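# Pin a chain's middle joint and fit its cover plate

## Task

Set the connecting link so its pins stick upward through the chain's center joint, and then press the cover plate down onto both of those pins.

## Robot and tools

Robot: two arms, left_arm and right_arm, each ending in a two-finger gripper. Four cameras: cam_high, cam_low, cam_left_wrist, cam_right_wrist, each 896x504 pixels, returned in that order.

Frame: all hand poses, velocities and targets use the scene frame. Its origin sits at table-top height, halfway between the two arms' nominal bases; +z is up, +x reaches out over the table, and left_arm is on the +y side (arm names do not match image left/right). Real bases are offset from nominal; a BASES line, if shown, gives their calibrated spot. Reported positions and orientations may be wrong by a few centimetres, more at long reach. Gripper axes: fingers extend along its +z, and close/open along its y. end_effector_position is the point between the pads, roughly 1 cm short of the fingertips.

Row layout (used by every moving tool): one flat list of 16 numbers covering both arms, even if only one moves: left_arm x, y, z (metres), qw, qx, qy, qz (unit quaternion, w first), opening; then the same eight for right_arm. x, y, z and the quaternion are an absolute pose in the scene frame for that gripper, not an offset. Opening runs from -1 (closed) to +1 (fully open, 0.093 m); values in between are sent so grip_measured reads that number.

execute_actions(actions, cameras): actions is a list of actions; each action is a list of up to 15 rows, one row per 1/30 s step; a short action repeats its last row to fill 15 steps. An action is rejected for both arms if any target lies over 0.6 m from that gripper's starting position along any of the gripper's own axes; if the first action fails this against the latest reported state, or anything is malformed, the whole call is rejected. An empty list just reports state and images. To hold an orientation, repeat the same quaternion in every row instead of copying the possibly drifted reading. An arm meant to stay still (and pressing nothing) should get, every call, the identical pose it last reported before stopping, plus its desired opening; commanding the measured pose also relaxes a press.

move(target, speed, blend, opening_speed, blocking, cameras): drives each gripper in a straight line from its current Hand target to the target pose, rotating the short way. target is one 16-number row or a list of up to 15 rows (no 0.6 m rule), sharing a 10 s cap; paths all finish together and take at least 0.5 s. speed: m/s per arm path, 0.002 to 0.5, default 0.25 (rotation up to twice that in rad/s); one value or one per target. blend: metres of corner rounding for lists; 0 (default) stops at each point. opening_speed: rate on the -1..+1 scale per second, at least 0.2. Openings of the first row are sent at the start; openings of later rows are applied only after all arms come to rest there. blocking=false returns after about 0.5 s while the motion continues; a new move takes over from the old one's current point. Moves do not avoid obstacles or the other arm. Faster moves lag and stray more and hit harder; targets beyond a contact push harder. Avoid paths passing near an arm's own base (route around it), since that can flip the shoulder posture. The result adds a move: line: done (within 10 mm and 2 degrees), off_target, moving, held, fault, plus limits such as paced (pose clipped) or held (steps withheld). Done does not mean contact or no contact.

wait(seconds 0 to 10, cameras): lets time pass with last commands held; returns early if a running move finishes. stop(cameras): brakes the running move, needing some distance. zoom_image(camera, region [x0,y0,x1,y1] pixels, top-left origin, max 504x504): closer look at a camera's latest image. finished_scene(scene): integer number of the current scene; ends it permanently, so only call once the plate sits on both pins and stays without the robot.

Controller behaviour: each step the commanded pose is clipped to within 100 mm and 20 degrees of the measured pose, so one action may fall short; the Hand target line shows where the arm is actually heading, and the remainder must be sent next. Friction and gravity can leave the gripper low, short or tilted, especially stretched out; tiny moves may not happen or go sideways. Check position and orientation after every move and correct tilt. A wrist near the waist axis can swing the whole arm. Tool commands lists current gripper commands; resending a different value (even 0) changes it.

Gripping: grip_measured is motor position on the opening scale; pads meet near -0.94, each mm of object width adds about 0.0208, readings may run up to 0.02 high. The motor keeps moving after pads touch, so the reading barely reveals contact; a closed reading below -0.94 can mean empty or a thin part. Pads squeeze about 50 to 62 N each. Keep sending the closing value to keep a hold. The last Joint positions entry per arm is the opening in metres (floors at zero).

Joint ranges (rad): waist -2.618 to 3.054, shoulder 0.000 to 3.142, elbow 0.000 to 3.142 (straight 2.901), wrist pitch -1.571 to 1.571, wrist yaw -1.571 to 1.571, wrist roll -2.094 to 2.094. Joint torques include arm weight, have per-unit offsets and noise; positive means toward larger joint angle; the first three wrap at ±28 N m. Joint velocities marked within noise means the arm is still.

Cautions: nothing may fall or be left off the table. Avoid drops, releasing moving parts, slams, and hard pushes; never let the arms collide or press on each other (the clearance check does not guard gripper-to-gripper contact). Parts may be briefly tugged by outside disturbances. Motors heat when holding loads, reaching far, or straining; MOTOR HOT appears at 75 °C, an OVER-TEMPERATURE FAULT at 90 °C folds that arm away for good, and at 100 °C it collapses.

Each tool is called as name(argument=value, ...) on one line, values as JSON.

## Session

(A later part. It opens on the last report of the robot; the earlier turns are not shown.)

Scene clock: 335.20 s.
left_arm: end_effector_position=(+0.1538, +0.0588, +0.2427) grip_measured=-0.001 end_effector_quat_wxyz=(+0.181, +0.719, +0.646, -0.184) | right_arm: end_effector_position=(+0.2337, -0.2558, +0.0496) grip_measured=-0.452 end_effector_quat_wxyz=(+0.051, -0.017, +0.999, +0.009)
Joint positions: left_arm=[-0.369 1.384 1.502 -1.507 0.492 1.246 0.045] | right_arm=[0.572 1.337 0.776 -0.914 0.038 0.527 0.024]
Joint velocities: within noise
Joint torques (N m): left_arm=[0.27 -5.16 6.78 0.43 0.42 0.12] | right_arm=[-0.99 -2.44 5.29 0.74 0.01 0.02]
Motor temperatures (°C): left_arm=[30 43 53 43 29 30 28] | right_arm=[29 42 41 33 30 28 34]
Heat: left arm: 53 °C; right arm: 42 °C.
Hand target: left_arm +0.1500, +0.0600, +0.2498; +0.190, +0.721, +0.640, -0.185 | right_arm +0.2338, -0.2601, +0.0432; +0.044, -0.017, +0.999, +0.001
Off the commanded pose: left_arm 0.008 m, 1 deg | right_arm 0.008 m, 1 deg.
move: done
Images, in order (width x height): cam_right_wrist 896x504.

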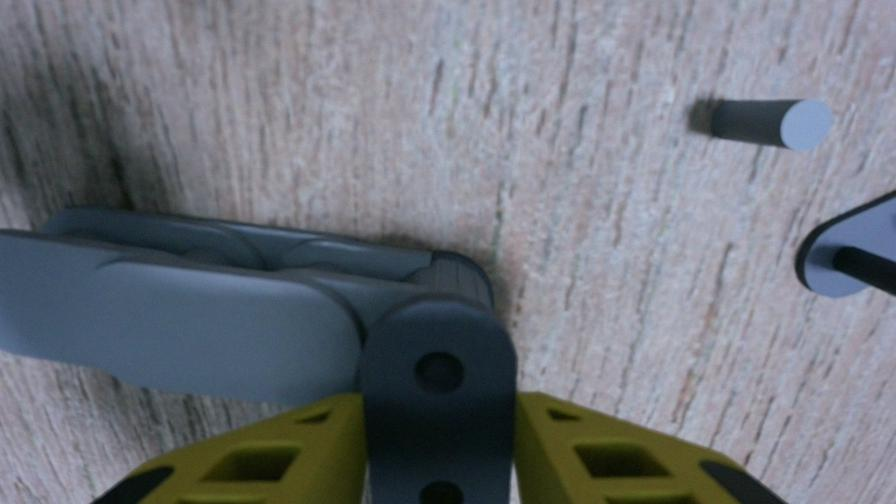

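move(target=[[0.13,-0.06,0.20,0.4869,0.3564,0.7644,-0.2271,-0.5,0.2340,-0.2600,0.046,0.0436,-0.0166,0.9989,0.0007,-0.7],[0.145,-0.15,0.12,0.4869,0.3564,0.7644,-0.2271,-0.5,0.2340,-0.2600,0.046,0.0436,-0.0166,0.9989,0.0007,-0.7]], speed=0.15, blend=0.02)

Scene clock: 342.07 s.
left_arm: end_effector_position=(+0.1431, -0.1443, +0.1175) grip_measured=-0.499 end_effector_quat_wxyz=(+0.483, +0.365, +0.764, -0.224) | right_arm: end_effector_position=(+0.2339, -0.2556, +0.0499) grip_measured=-0.452 end_effector_quat_wxyz=(+0.051, -0.018, +0.999, +0.009)
Joint positions: left_arm=[-1.206 1.505 0.614 0.419 -0.308 -0.142 0.021] | right_arm=[0.572 1.337 0.777 -0.914 0.038 0.526 0.024]
Joint velocities: within noise
Joint torques (N m): left_arm=[-0.58 -3.59 7.77 2.1 -0.23 -0.2] | right_arm=[-0.99 -2.84 5.97 0.61 0.01 0.06]
Motor temperatures (°C): left_arm=[30 43 53 44 29 30 28] | right_arm=[29 41 41 33 30 28 34]
Heat: left arm: 53 °C; right arm: 41 °C.
Hand target: left_arm +0.1449, -0.1498, +0.1200; +0.487, +0.356, +0.764, -0.227 | right_arm +0.2339, -0.2599, +0.0461; +0.044, -0.017, +0.999, +0.001
Off the commanded pose: left_arm 0.006 m, 1 deg | right_arm 0.006 m, 1 deg.
move: done

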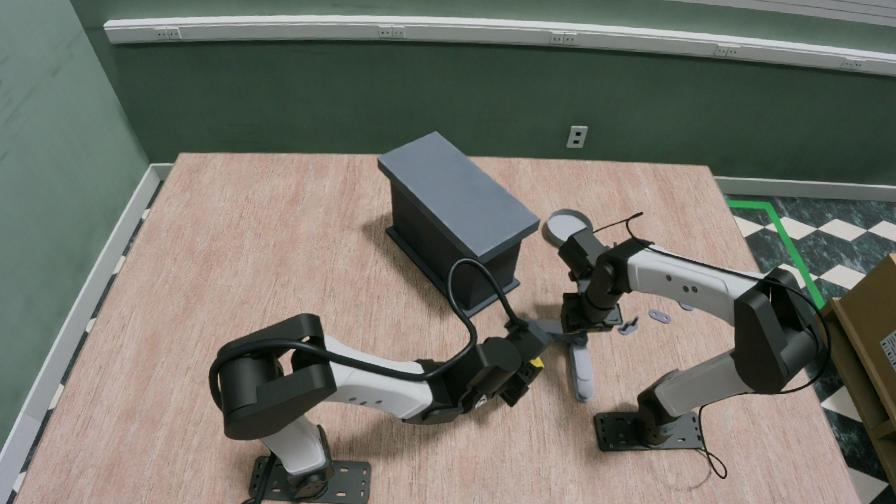

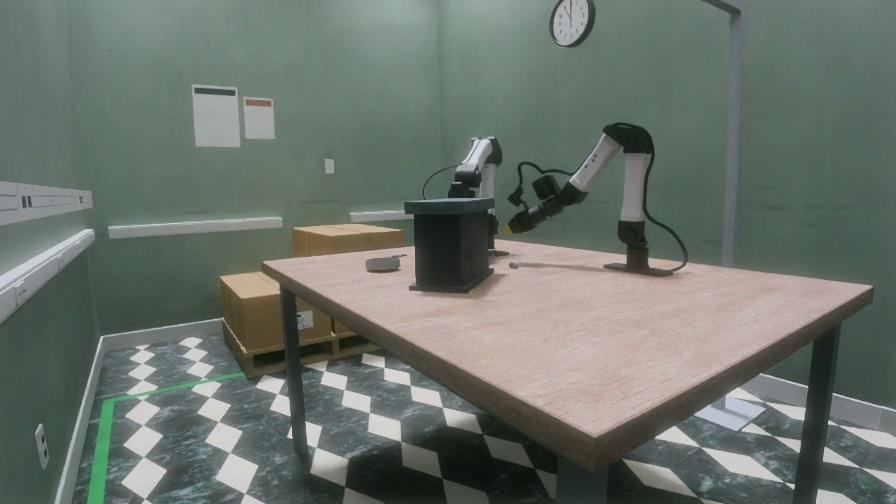

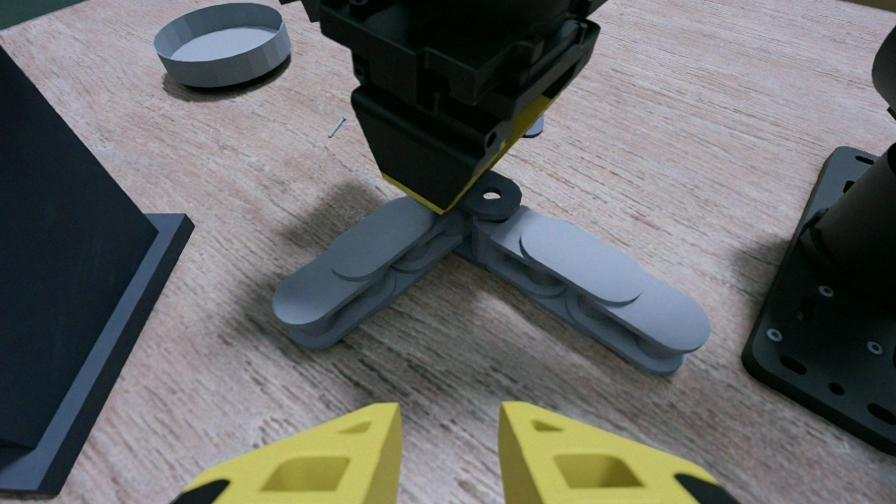

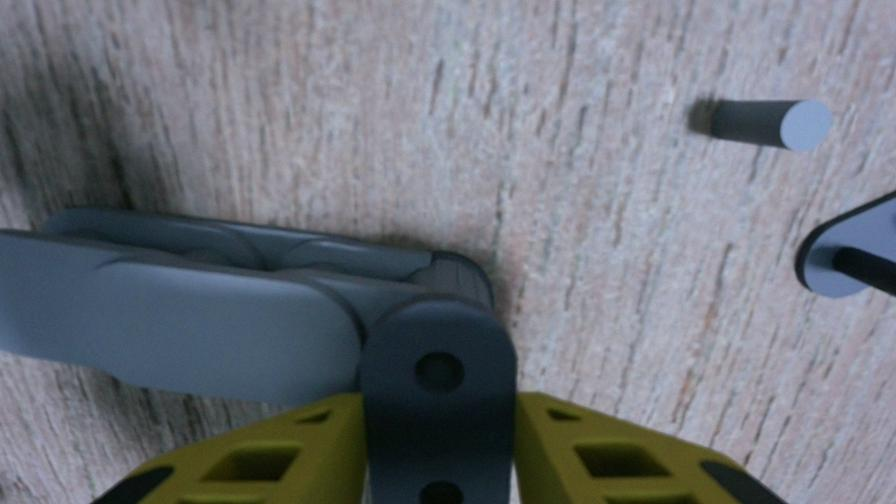

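Excellent view of the rear hole. Zooming in.

zoom_image(camera="cam_left_wrist", region=[430, 150, 570, 270])

Scaled by 3.600 from the camera's 896x504 image, which has a finer 1280x720 frame.

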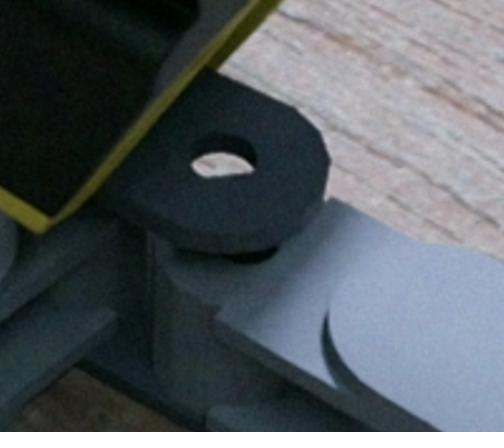

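zoom_image(camera="cam_left_wrist", region=[260, 130, 720, 390])

Scaled by 1.096 from the camera's 896x504 image, which has a finer 1280x720 frame.

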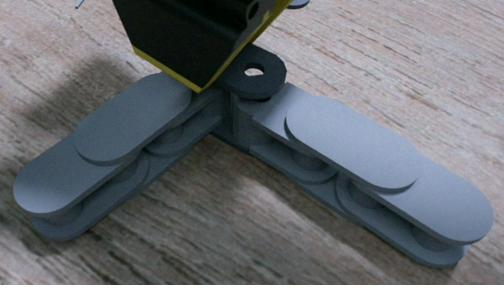

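move(target=[[0.145,-0.15,0.12,0.4869,0.3564,0.7644,-0.2271,-0.5,0.2340,-0.2580,0.060,0.0436,-0.0166,0.9989,0.0007,-0.7],[0.145,-0.15,0.12,0.4869,0.3564,0.7644,-0.2271,-0.5,0.2265,-0.2520,0.060,0.0436,-0.0166,0.9989,0.0007,-0.7]], speed=0.05, cameras=["cam_left_wrist","cam_right_wrist"])

zoom_image(camera="cam_left_wrist", region=[430, 150, 570, 270])

Scene clock: 345.87 s.
left_arm: end_effector_position=(+0.1432, -0.1444, +0.1178) grip_measured=-0.499 end_effector_quat_wxyz=(+0.483, +0.364, +0.764, -0.224) | right_arm: end_effector_position=(+0.2249, -0.2536, +0.0544) grip_measured=-0.452 end_effector_quat_wxyz=(+0.037, -0.018, +0.999, +0.000)
Joint positions: left_arm=[-1.206 1.505 0.614 0.42 -0.309 -0.142 0.021] | right_arm=[0.603 1.337 0.799 -0.97 0.04 0.558 0.024]
Joint velocities: within noise
Joint torques (N m): left_arm=[-0.59 -3.59 7.76 2.08 -0.23 -0.21] | right_arm=[0.55 -5.35 7.38 0.45 0.03 0.26]
Motor temperatures (°C): left_arm=[30 42 54 45 29 30 28] | right_arm=[29 41 41 33 30 28 34]
Heat: left arm: 54 °C; right arm: 41 °C.
Hand target: left_arm +0.1449, -0.1498, +0.1201; +0.487, +0.356, +0.764, -0.227 | right_arm +0.2265, -0.2520, +0.0599; +0.044, -0.017, +0.999, +0.001
Off the commanded pose: left_arm 0.006 m, 1 deg | right_arm 0.006 m, 1 deg.
move: done
Images, in order (width x height): cam_left_wrist 896x504, cam_right_wrist 896x504.

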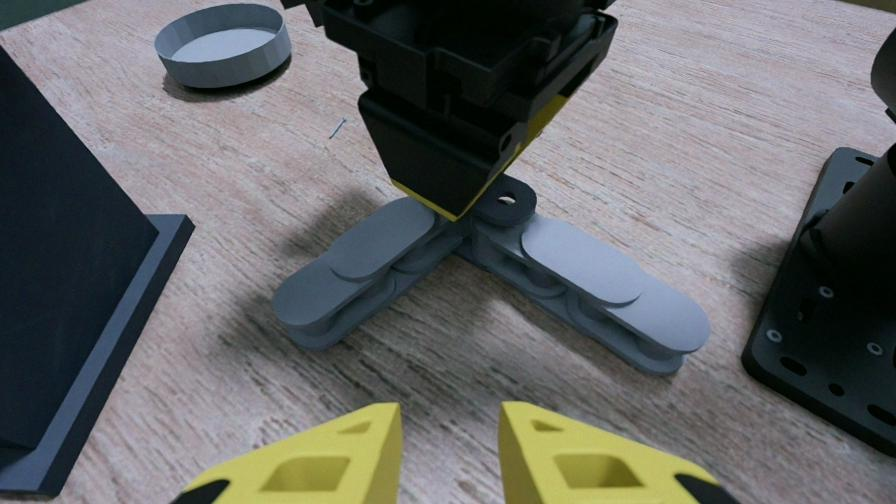

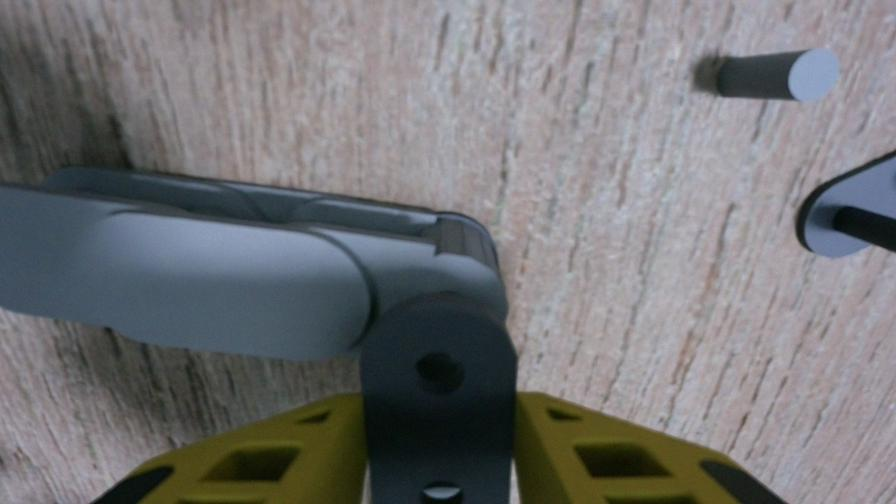

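Scaled by 3.600 from the camera's 896x504 image, which has a finer 1280x720 frame.

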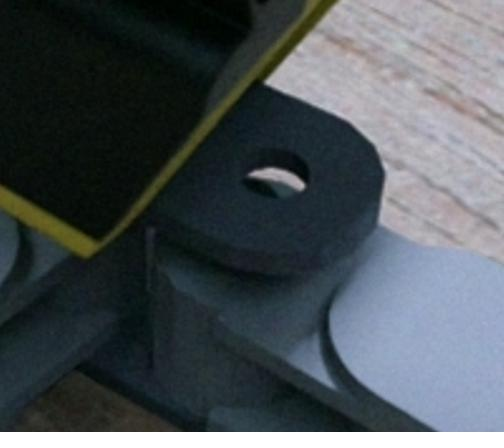

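move(target=[0.145,-0.15,0.12,0.4869,0.3564,0.7644,-0.2271,-0.5,0.23,-0.2510,0.11,0.0436,-0.0166,0.9989,0.0007,-0.7], speed=0.08, cameras=["cam_left_wrist","cam_right_wrist"])

zoom_image(camera="cam_left_wrist", region=[430, 150, 570, 270])

Scene clock: 349.07 s.
left_arm: end_effector_position=(+0.1432, -0.1444, +0.1178) grip_measured=-0.499 end_effector_quat_wxyz=(+0.483, +0.364, +0.764, -0.224) | right_arm: end_effector_position=(+0.2276, -0.2518, +0.1009) grip_measured=-0.452 end_effector_quat_wxyz=(+0.031, -0.018, +0.999, -0.003)
Joint positions: left_arm=[-1.206 1.505 0.614 0.42 -0.309 -0.142 0.021] | right_arm=[0.603 1.326 0.979 -1.176 0.04 0.559 0.024]
Joint velocities: within noise
Joint torques (N m): left_arm=[-0.61 -3.55 7.79 2.08 -0.22 -0.21] | right_arm=[0.16 -6.38 7.99 0.39 0.03 0.2]
Motor temperatures (°C): left_arm=[30 42 54 46 29 30 28] | right_arm=[29 41 41 32 30 28 34]
Heat: left arm: 54 °C; right arm: 41 °C.
Hand target: left_arm +0.1449, -0.1498, +0.1200; +0.487, +0.356, +0.764, -0.227 | right_arm +0.2300, -0.2510, +0.1099; +0.044, -0.017, +0.999, +0.001
Off the commanded pose: left_arm 0.006 m, 1 deg | right_arm 0.009 m, 2 deg.
move: done
Images, in order (width x height): cam_left_wrist 896x504, cam_right_wrist 896x504.

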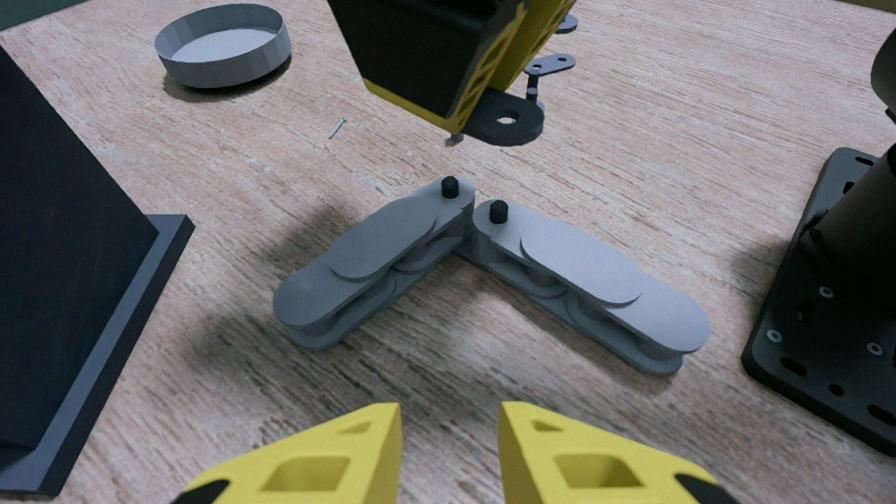

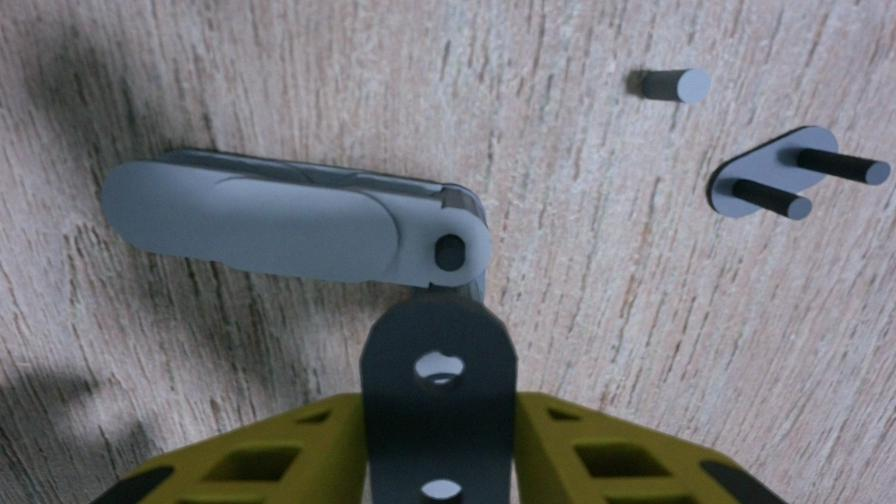

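Scaled by 3.600 from the camera's 896x504 image, which has a finer 1280x720 frame.

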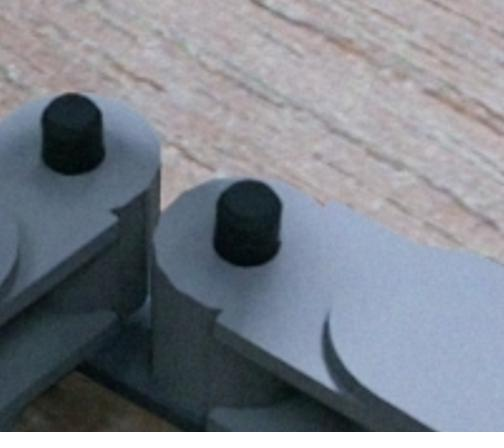

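move(target=[0.145,-0.15,0.12,0.4869,0.3564,0.7644,-0.2271,-0.5,0.2292,-0.2555,0.053,0.0436,-0.0166,0.9989,0.0007,-0.7], speed=0.06, cameras=["cam_left_wrist","cam_right_wrist"])

zoom_image(camera="cam_left_wrist", region=[430, 150, 570, 270])

Scene clock: 351.67 s.
left_arm: end_effector_position=(+0.1432, -0.1444, +0.1178) grip_measured=-0.499 end_effector_quat_wxyz=(+0.483, +0.364, +0.764, -0.224) | right_arm: end_effector_position=(+0.2288, -0.2523, +0.0579) grip_measured=-0.452 end_effector_quat_wxyz=(+0.047, -0.016, +0.999, +0.007)
Joint positions: left_arm=[-1.206 1.505 0.614 0.42 -0.309 -0.142 0.021] | right_arm=[0.598 1.326 0.803 -0.961 0.04 0.556 0.024]
Joint velocities: within noise
Joint torques (N m): left_arm=[-0.59 -3.58 7.79 2.08 -0.22 -0.21] | right_arm=[-0.69 -3.22 5.33 0.71 0.02 0.07]
Motor temperatures (°C): left_arm=[30 42 54 46 29 30 28] | right_arm=[29 41 41 32 30 28 34]
Heat: left arm: 54 °C; right arm: 41 °C.
Hand target: left_arm +0.1449, -0.1498, +0.1200; +0.487, +0.356, +0.764, -0.227 | right_arm +0.2291, -0.2555, +0.0532; +0.044, -0.017, +0.999, +0.001
Off the commanded pose: left_arm 0.006 m, 1 deg | right_arm 0.006 m, 1 deg.
move: done
Images, in order (width x height): cam_left_wrist 896x504, cam_right_wrist 896x504.

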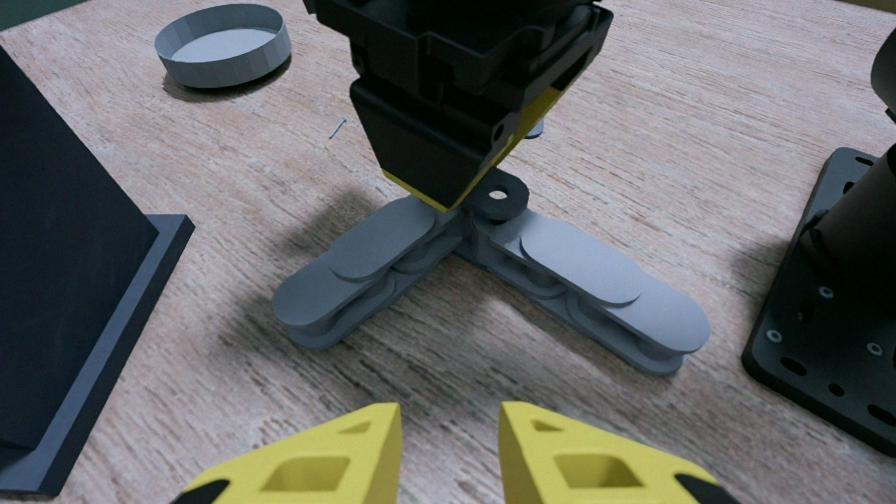

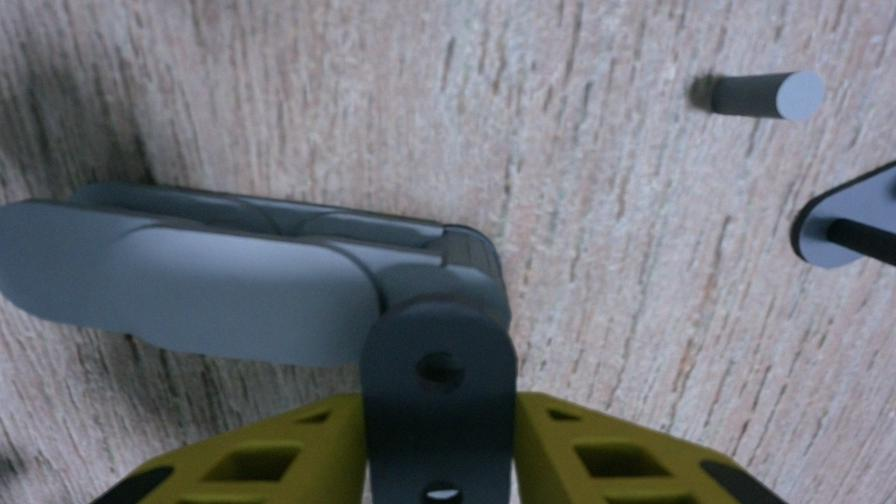

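Scaled by 3.600 from the camera's 896x504 image, which has a finer 1280x720 frame.

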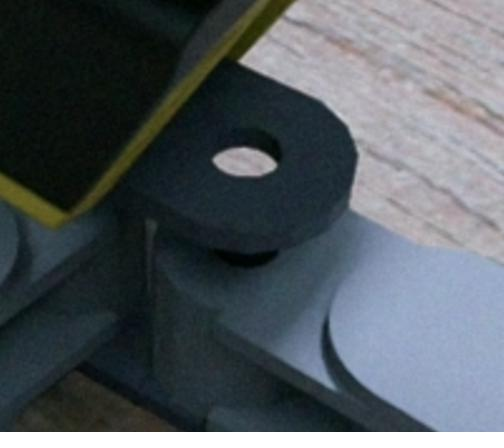

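move(target=[0.145,-0.15,0.12,0.4869,0.3564,0.7644,-0.2271,-0.5,0.2295,-0.2562,0.048,0.0436,-0.0166,0.9989,0.0007,-0.7], speed=0.04, cameras=["cam_left_wrist","cam_right_wrist"])

zoom_image(camera="cam_left_wrist", region=[430, 150, 570, 270])

zoom_image(camera="cam_right_wrist", region=[380, 334, 500, 504])

Scene clock: 353.20 s.
left_arm: end_effector_position=(+0.1432, -0.1444, +0.1178) grip_measured=-0.499 end_effector_quat_wxyz=(+0.483, +0.364, +0.764, -0.224) | right_arm: end_effector_position=(+0.2296, -0.2527, +0.0542) grip_measured=-0.452 end_effector_quat_wxyz=(+0.050, -0.016, +0.999, +0.009)
Joint positions: left_arm=[-1.206 1.505 0.614 0.42 -0.309 -0.142 0.021] | right_arm=[0.595 1.326 0.787 -0.939 0.04 0.552 0.024]
Joint velocities: within noise
Joint torques (N m): left_arm=[-0.61 -3.58 7.77 2.08 -0.23 -0.2] | right_arm=[-0.7 -2.63 5.23 0.68 0.02 0.03]
Motor temperatures (°C): left_arm=[30 42 54 47 29 30 28] | right_arm=[29 41 41 32 30 28 34]
Heat: left arm: 54 °C; right arm: 41 °C.
Hand target: left_arm +0.1449, -0.1498, +0.1200; +0.487, +0.356, +0.764, -0.227 | right_arm +0.2293, -0.2562, +0.0482; +0.044, -0.017, +0.999, +0.001
Off the commanded pose: left_arm 0.006 m, 1 deg | right_arm 0.007 m, 1 deg.
move: done
Images, in order (width x height): cam_left_wrist 896x504, cam_right_wrist 896x504.

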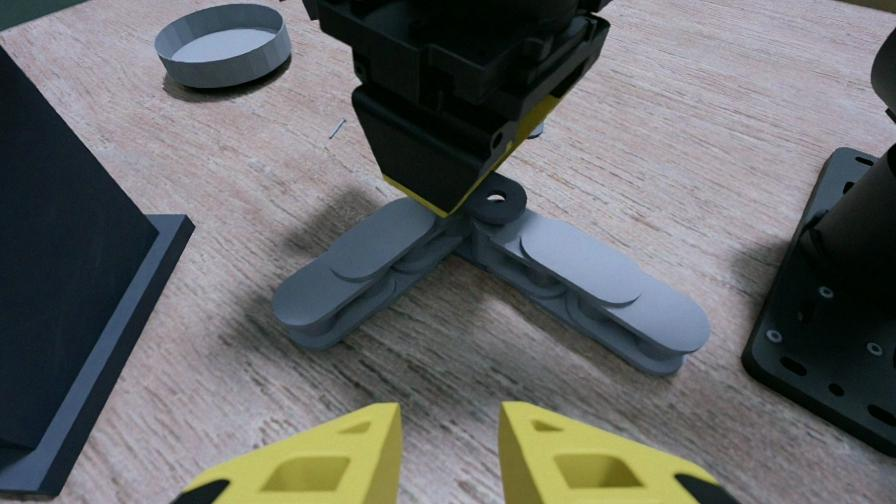

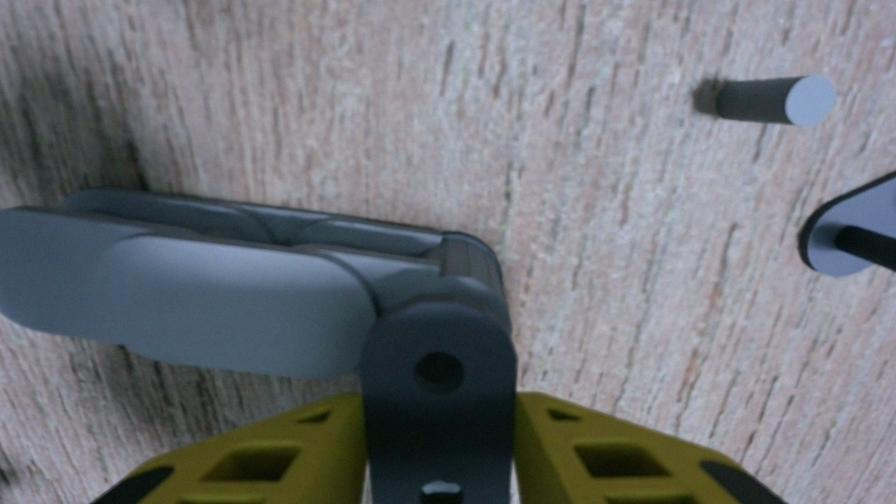

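Scaled by 3.600 from the camera's 896x504 image, which has a finer 1280x720 frame.

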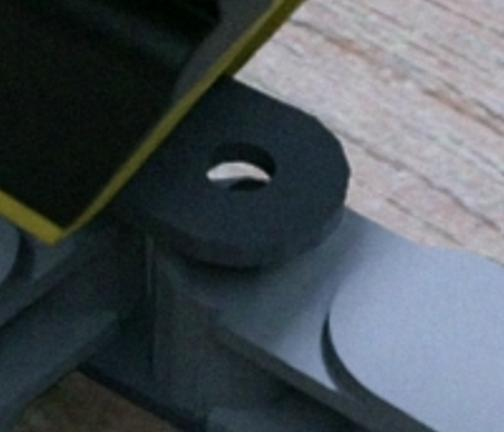

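Scaled by 2.965 from the camera's 896x504 image, which has a finer 1280x720 frame.

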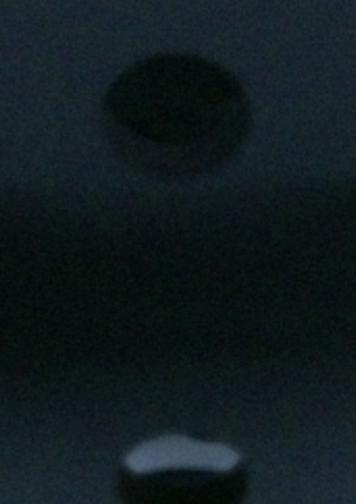

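move(target=[0.145,-0.15,0.12,0.4869,0.3564,0.7644,-0.2271,-0.5,0.2280,-0.2570,0.0455,0.0436,-0.0166,0.9989,0.0007,-0.7], speed=0.03, cameras=["cam_left_wrist","cam_right_wrist"])

zoom_image(camera="cam_left_wrist", region=[430, 150, 570, 270])

zoom_image(camera="cam_right_wrist", region=[380, 334, 500, 504])

Scene clock: 354.50 s.
left_arm: end_effector_position=(+0.1432, -0.1444, +0.1178) grip_measured=-0.499 end_effector_quat_wxyz=(+0.483, +0.364, +0.764, -0.224) | right_arm: end_effector_position=(+0.2281, -0.2537, +0.0510) grip_measured=-0.452 end_effector_quat_wxyz=(+0.049, -0.016, +0.999, +0.008)
Joint positions: left_arm=[-1.206 1.505 0.614 0.42 -0.309 -0.142 0.021] | right_arm=[0.595 1.326 0.774 -0.929 0.04 0.552 0.024]
Joint velocities: within noise
Joint torques (N m): left_arm=[-0.59 -3.59 7.79 2.08 -0.23 -0.2] | right_arm=[-0.64 -2.93 5.2 0.72 0.02 0.08]
Motor temperatures (°C): left_arm=[30 42 54 47 29 30 28] | right_arm=[29 41 41 32 30 28 34]
Heat: left arm: 54 °C; right arm: 41 °C.
Hand target: left_arm +0.1449, -0.1498, +0.1200; +0.487, +0.356, +0.764, -0.227 | right_arm +0.2278, -0.2570, +0.0457; +0.044, -0.017, +0.999, +0.001
Off the commanded pose: left_arm 0.006 m, 1 deg | right_arm 0.006 m, 1 deg.
move: done
Images, in order (width x height): cam_left_wrist 896x504, cam_right_wrist 896x504.

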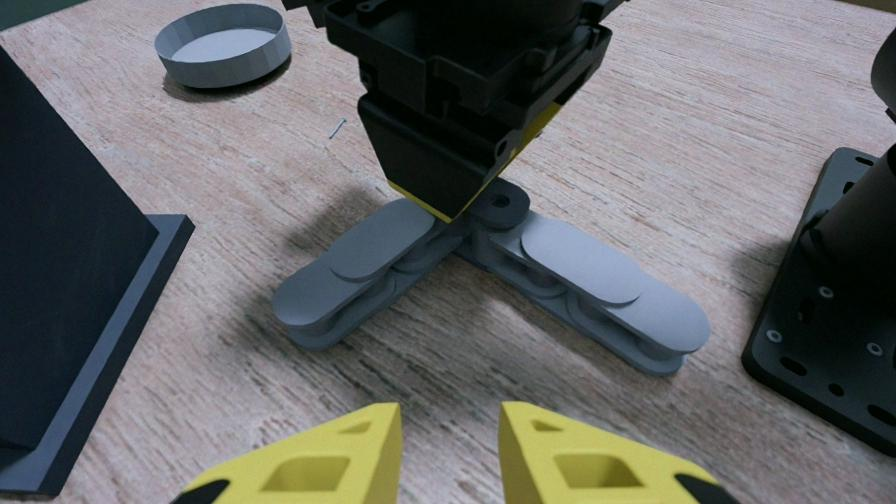

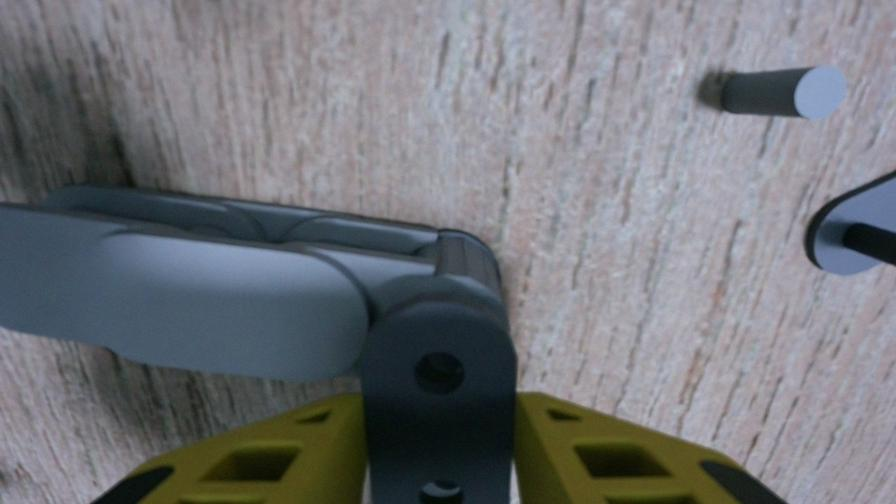

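Scaled by 3.600 from the camera's 896x504 image, which has a finer 1280x720 frame.

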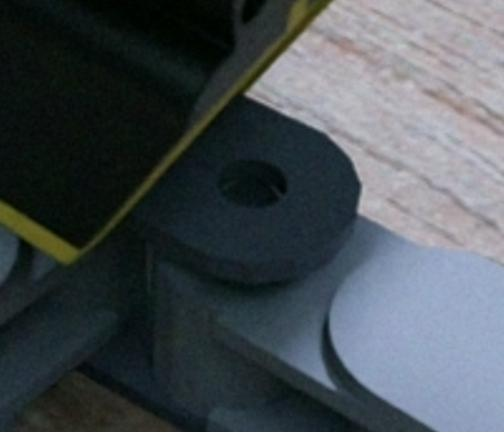

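Scaled by 2.965 from the camera's 896x504 image, which has a finer 1280x720 frame.

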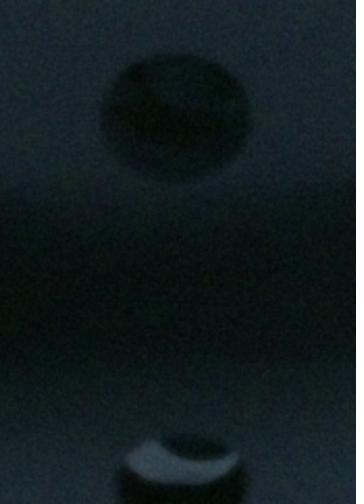

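zoom_image(camera="cam_left_wrist", region=[480, 185, 520, 215])

zoom_image(camera="cam_right_wrist", region=[405, 340, 475, 400])

zoom_image(camera="cam_right_wrist", region=[405, 464, 475, 504])

Scaled by 12.600 from the camera's 896x504 image, which has a finer 1280x720 frame.

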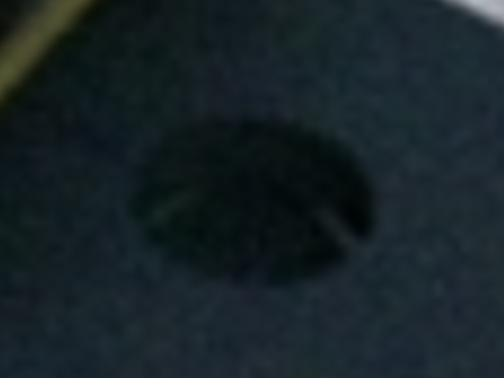

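Scaled by 7.200 from the camera's 896x504 image, which has a finer 1280x720 frame.

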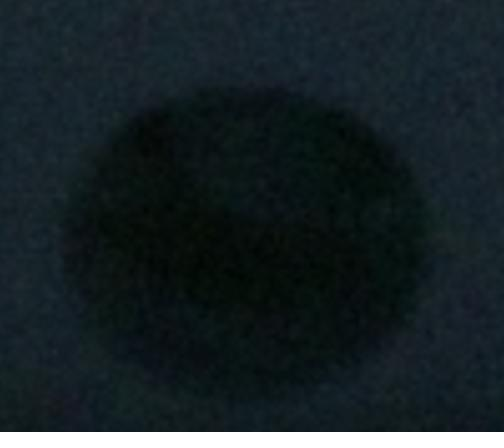

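Scaled by 7.200 from the camera's 896x504 image, which has a finer 1280x720 frame.

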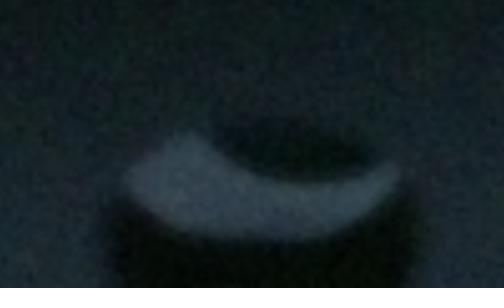

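move(target=[0.145,-0.15,0.12,0.4869,0.3564,0.7644,-0.2271,-0.5,0.2280,-0.2575,0.0425,0.0436,-0.0166,0.9989,0.0007,-0.7], speed=0.03, cameras=["cam_left_wrist","cam_right_wrist"])

zoom_image(camera="cam_left_wrist", region=[480, 185, 520, 215])

zoom_image(camera="cam_right_wrist", region=[380, 334, 500, 504])

Scene clock: 357.47 s.
left_arm: end_effector_position=(+0.1432, -0.1444, +0.1178) grip_measured=-0.499 end_effector_quat_wxyz=(+0.483, +0.364, +0.764, -0.224) | right_arm: end_effector_position=(+0.2287, -0.2533, +0.0505) grip_measured=-0.452 end_effector_quat_wxyz=(+0.050, -0.017, +0.999, +0.009)
Joint positions: left_arm=[-1.206 1.505 0.614 0.42 -0.309 -0.142 0.021] | right_arm=[0.595 1.326 0.771 -0.923 0.04 0.551 0.024]
Joint velocities: within noise
Joint torques (N m): left_arm=[-0.61 -3.56 7.77 2.09 -0.23 -0.21] | right_arm=[-0.77 -2.67 4.59 0.8 0.01 0.09]
Motor temperatures (°C): left_arm=[30 42 55 47 29 30 28] | right_arm=[29 41 41 32 30 28 34]
Heat: left arm: 55 °C; right arm: 41 °C.
Hand target: left_arm +0.1449, -0.1498, +0.1200; +0.487, +0.356, +0.764, -0.227 | right_arm +0.2278, -0.2575, +0.0429; +0.044, -0.017, +0.999, +0.001
Off the commanded pose: left_arm 0.006 m, 1 deg | right_arm 0.009 m, 1 deg.
move: done
Images, in order (width x height): cam_left_wrist 896x504, cam_right_wrist 896x504.

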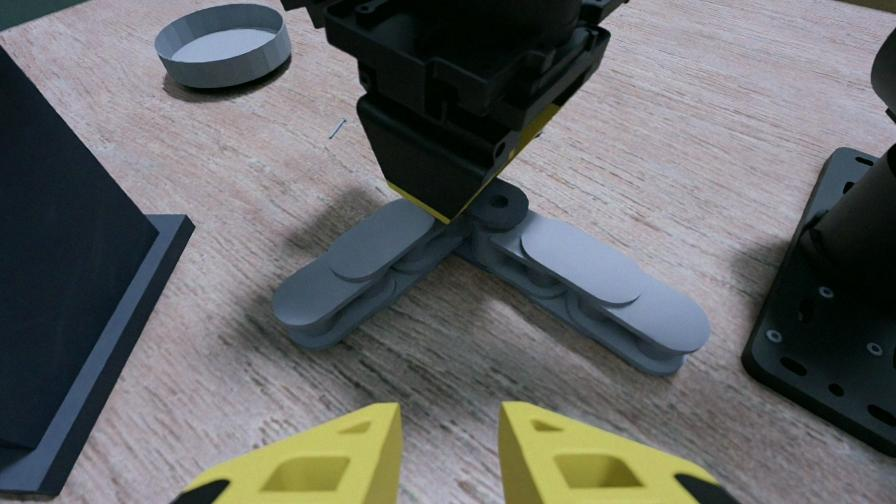

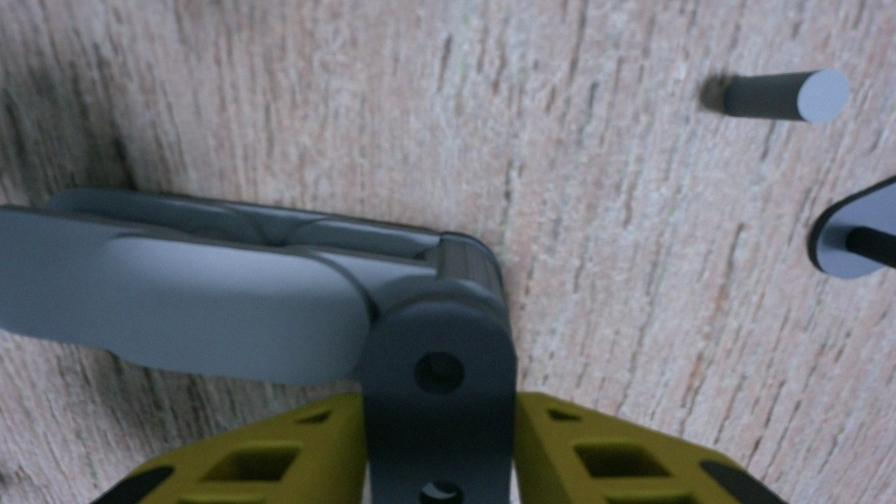

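Scaled by 12.600 from the camera's 896x504 image, which has a finer 1280x720 frame.

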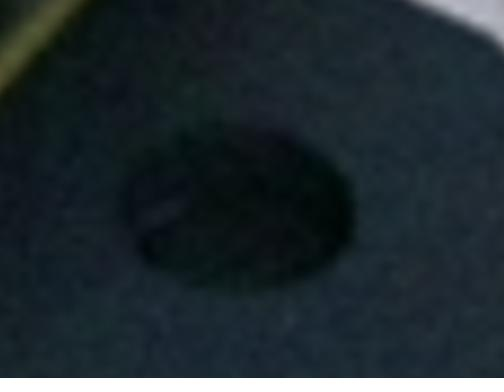

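Scaled by 2.965 from the camera's 896x504 image, which has a finer 1280x720 frame.

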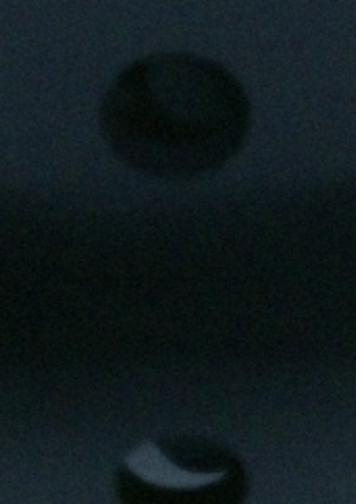

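move(target=[[0.145,-0.15,0.12,0.4869,0.3564,0.7644,-0.2271,-0.5,0.2282,-0.2595,0.0465,0.0436,-0.0166,0.9989,0.0007,-0.7],[0.145,-0.15,0.12,0.4869,0.3564,0.7644,-0.2271,-0.5,0.2282,-0.2605,0.0445,0.0436,-0.0166,0.9989,0.0007,-0.7]], speed=0.03, cameras=["cam_left_wrist","cam_right_wrist"])

zoom_image(camera="cam_left_wrist", region=[480, 185, 520, 215])

zoom_image(camera="cam_right_wrist", region=[380, 334, 500, 504])

Scene clock: 360.43 s.
left_arm: end_effector_position=(+0.1432, -0.1444, +0.1178) grip_measured=-0.499 end_effector_quat_wxyz=(+0.483, +0.364, +0.764, -0.224) | right_arm: end_effector_position=(+0.2292, -0.2560, +0.0495) grip_measured=-0.452 end_effector_quat_wxyz=(+0.049, -0.017, +0.999, +0.008)
Joint positions: left_arm=[-1.206 1.505 0.614 0.42 -0.309 -0.142 0.021] | right_arm=[0.583 1.326 0.768 -0.922 0.039 0.54 0.024]
Joint velocities: within noise
Joint torques (N m): left_arm=[-0.62 -3.56 7.76 2.08 -0.23 -0.2] | right_arm=[-0.84 -3.51 5.04 0.67 0.01 0.1]
Motor temperatures (°C): left_arm=[30 41 55 48 29 30 28] | right_arm=[29 41 41 32 30 28 34]
Heat: left arm: 55 °C; right arm: 41 °C.
Hand target: left_arm +0.1449, -0.1498, +0.1200; +0.487, +0.356, +0.764, -0.227 | right_arm +0.2281, -0.2604, +0.0447; +0.044, -0.017, +0.999, +0.001
Off the commanded pose: left_arm 0.006 m, 1 deg | right_arm 0.007 m, 1 deg.
move: done
Images, in order (width x height): cam_left_wrist 896x504, cam_right_wrist 896x504.

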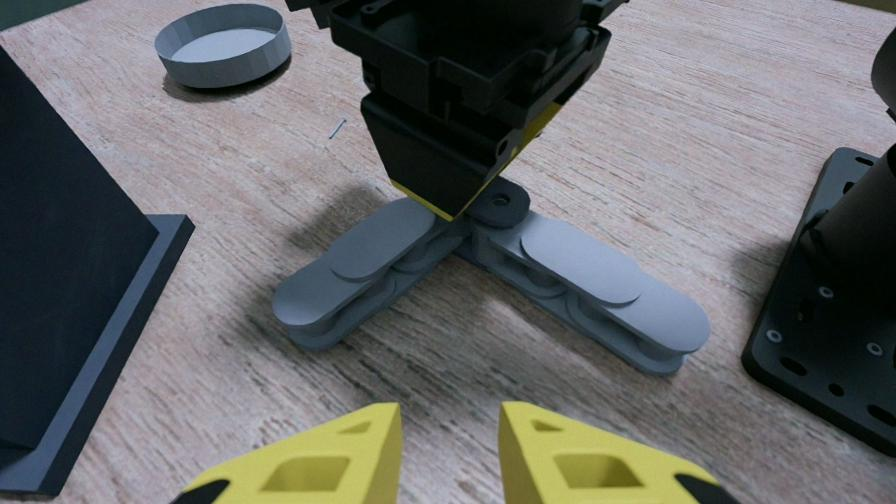

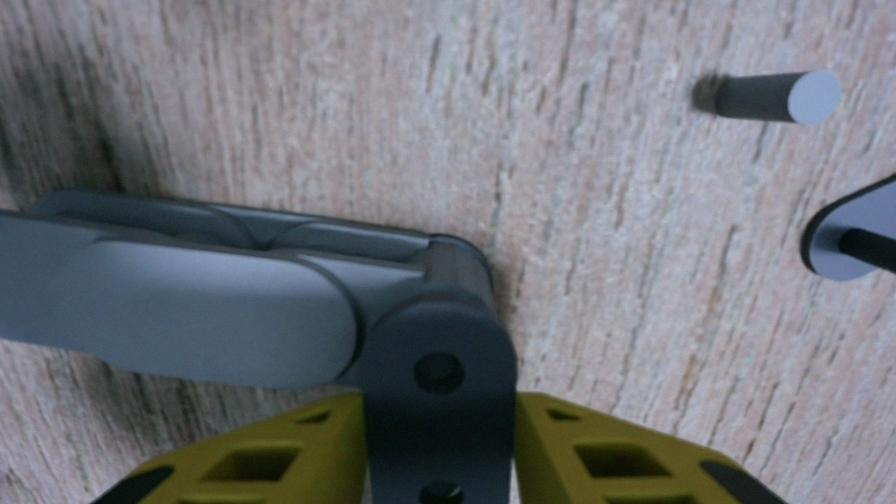

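Scaled by 12.600 from the camera's 896x504 image, which has a finer 1280x720 frame.

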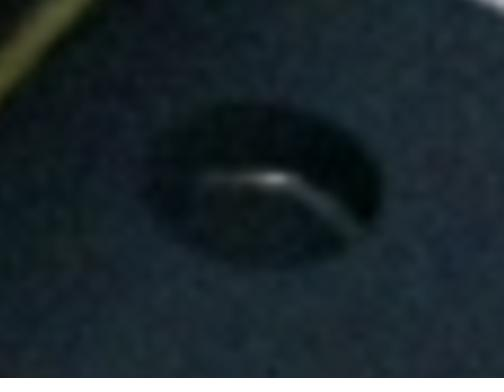

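Scaled by 2.965 from the camera's 896x504 image, which has a finer 1280x720 frame.

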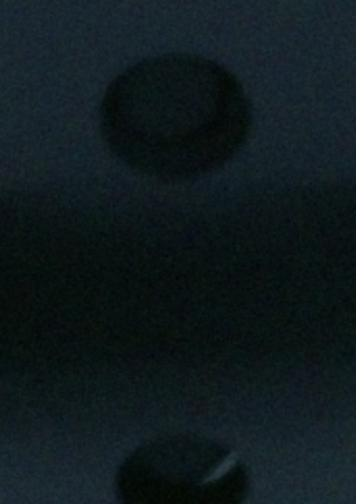

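move(target=[[0.145,-0.15,0.12,0.4869,0.3564,0.7644,-0.2271,-0.5,0.2282,-0.2600,0.0470,0.0436,-0.0166,0.9989,0.0007,-0.7],[0.145,-0.15,0.12,0.4869,0.3564,0.7644,-0.2271,-0.5,0.2282,-0.2537,0.0465,0.0436,-0.0166,0.9989,0.0007,-0.7]], speed=0.02, cameras=["cam_left_wrist","cam_right_wrist"])

zoom_image(camera="cam_left_wrist", region=[480, 185, 520, 215])

zoom_image(camera="cam_right_wrist", region=[380, 334, 500, 504])

Scene clock: 362.23 s.
left_arm: end_effector_position=(+0.1432, -0.1444, +0.1178) grip_measured=-0.499 end_effector_quat_wxyz=(+0.483, +0.364, +0.764, -0.224) | right_arm: end_effector_position=(+0.2284, -0.2545, +0.0480) grip_measured=-0.452 end_effector_quat_wxyz=(+0.047, -0.017, +0.999, +0.006)
Joint positions: left_arm=[-1.206 1.505 0.614 0.42 -0.309 -0.142 0.021] | right_arm=[0.591 1.333 0.768 -0.919 0.04 0.547 0.024]
Joint velocities: within noise
Joint torques (N m): left_arm=[-0.62 -3.59 7.79 2.08 -0.23 -0.21] | right_arm=[0.61 -2.96 6.53 0.59 0.03 0.34]
Motor temperatures (°C): left_arm=[30 41 55 48 29 30 28] | right_arm=[29 40 41 32 30 28 34]
Heat: left arm: 55 °C; right arm: 41 °C.
Hand target: left_arm +0.1449, -0.1498, +0.1200; +0.487, +0.356, +0.764, -0.227 | right_arm +0.2282, -0.2537, +0.0466; +0.044, -0.017, +0.999, +0.001
Off the commanded pose: left_arm 0.006 m, 1 deg | right_arm 0.002 m, 1 deg.
move: done
Images, in order (width x height): cam_left_wrist 896x504, cam_right_wrist 896x504.

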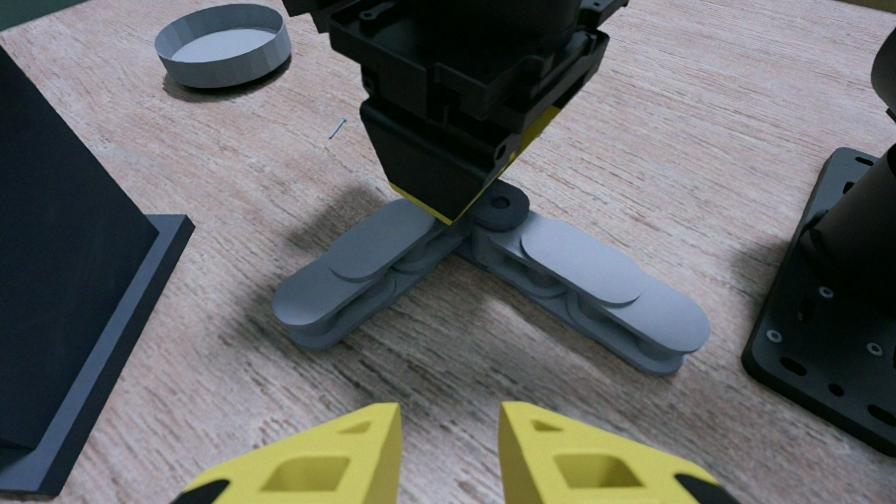

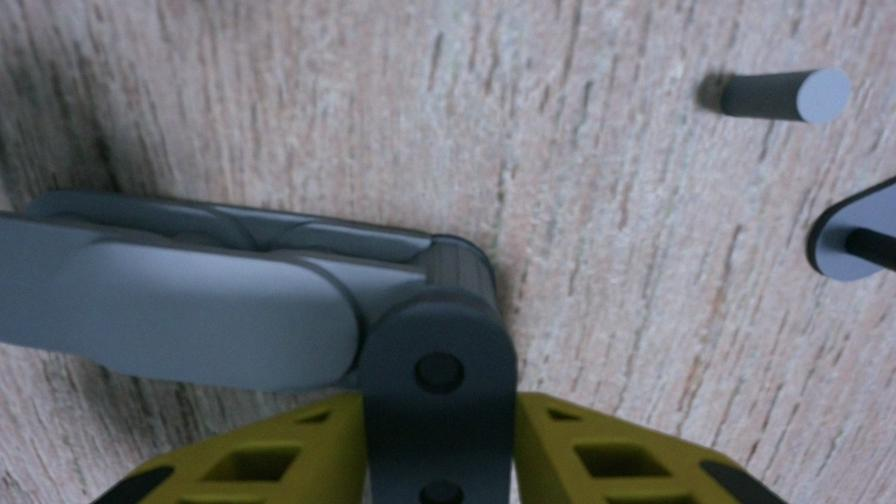

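Scaled by 12.600 from the camera's 896x504 image, which has a finer 1280x720 frame.

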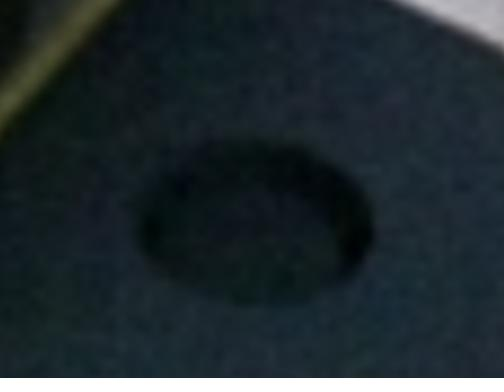

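Scaled by 2.965 from the camera's 896x504 image, which has a finer 1280x720 frame.

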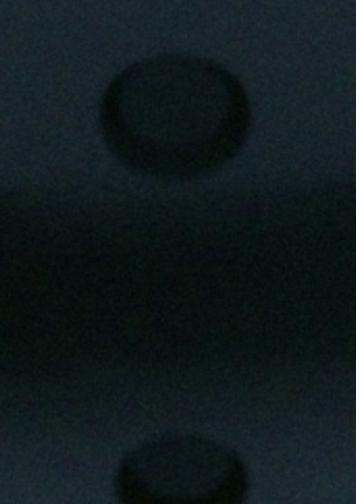

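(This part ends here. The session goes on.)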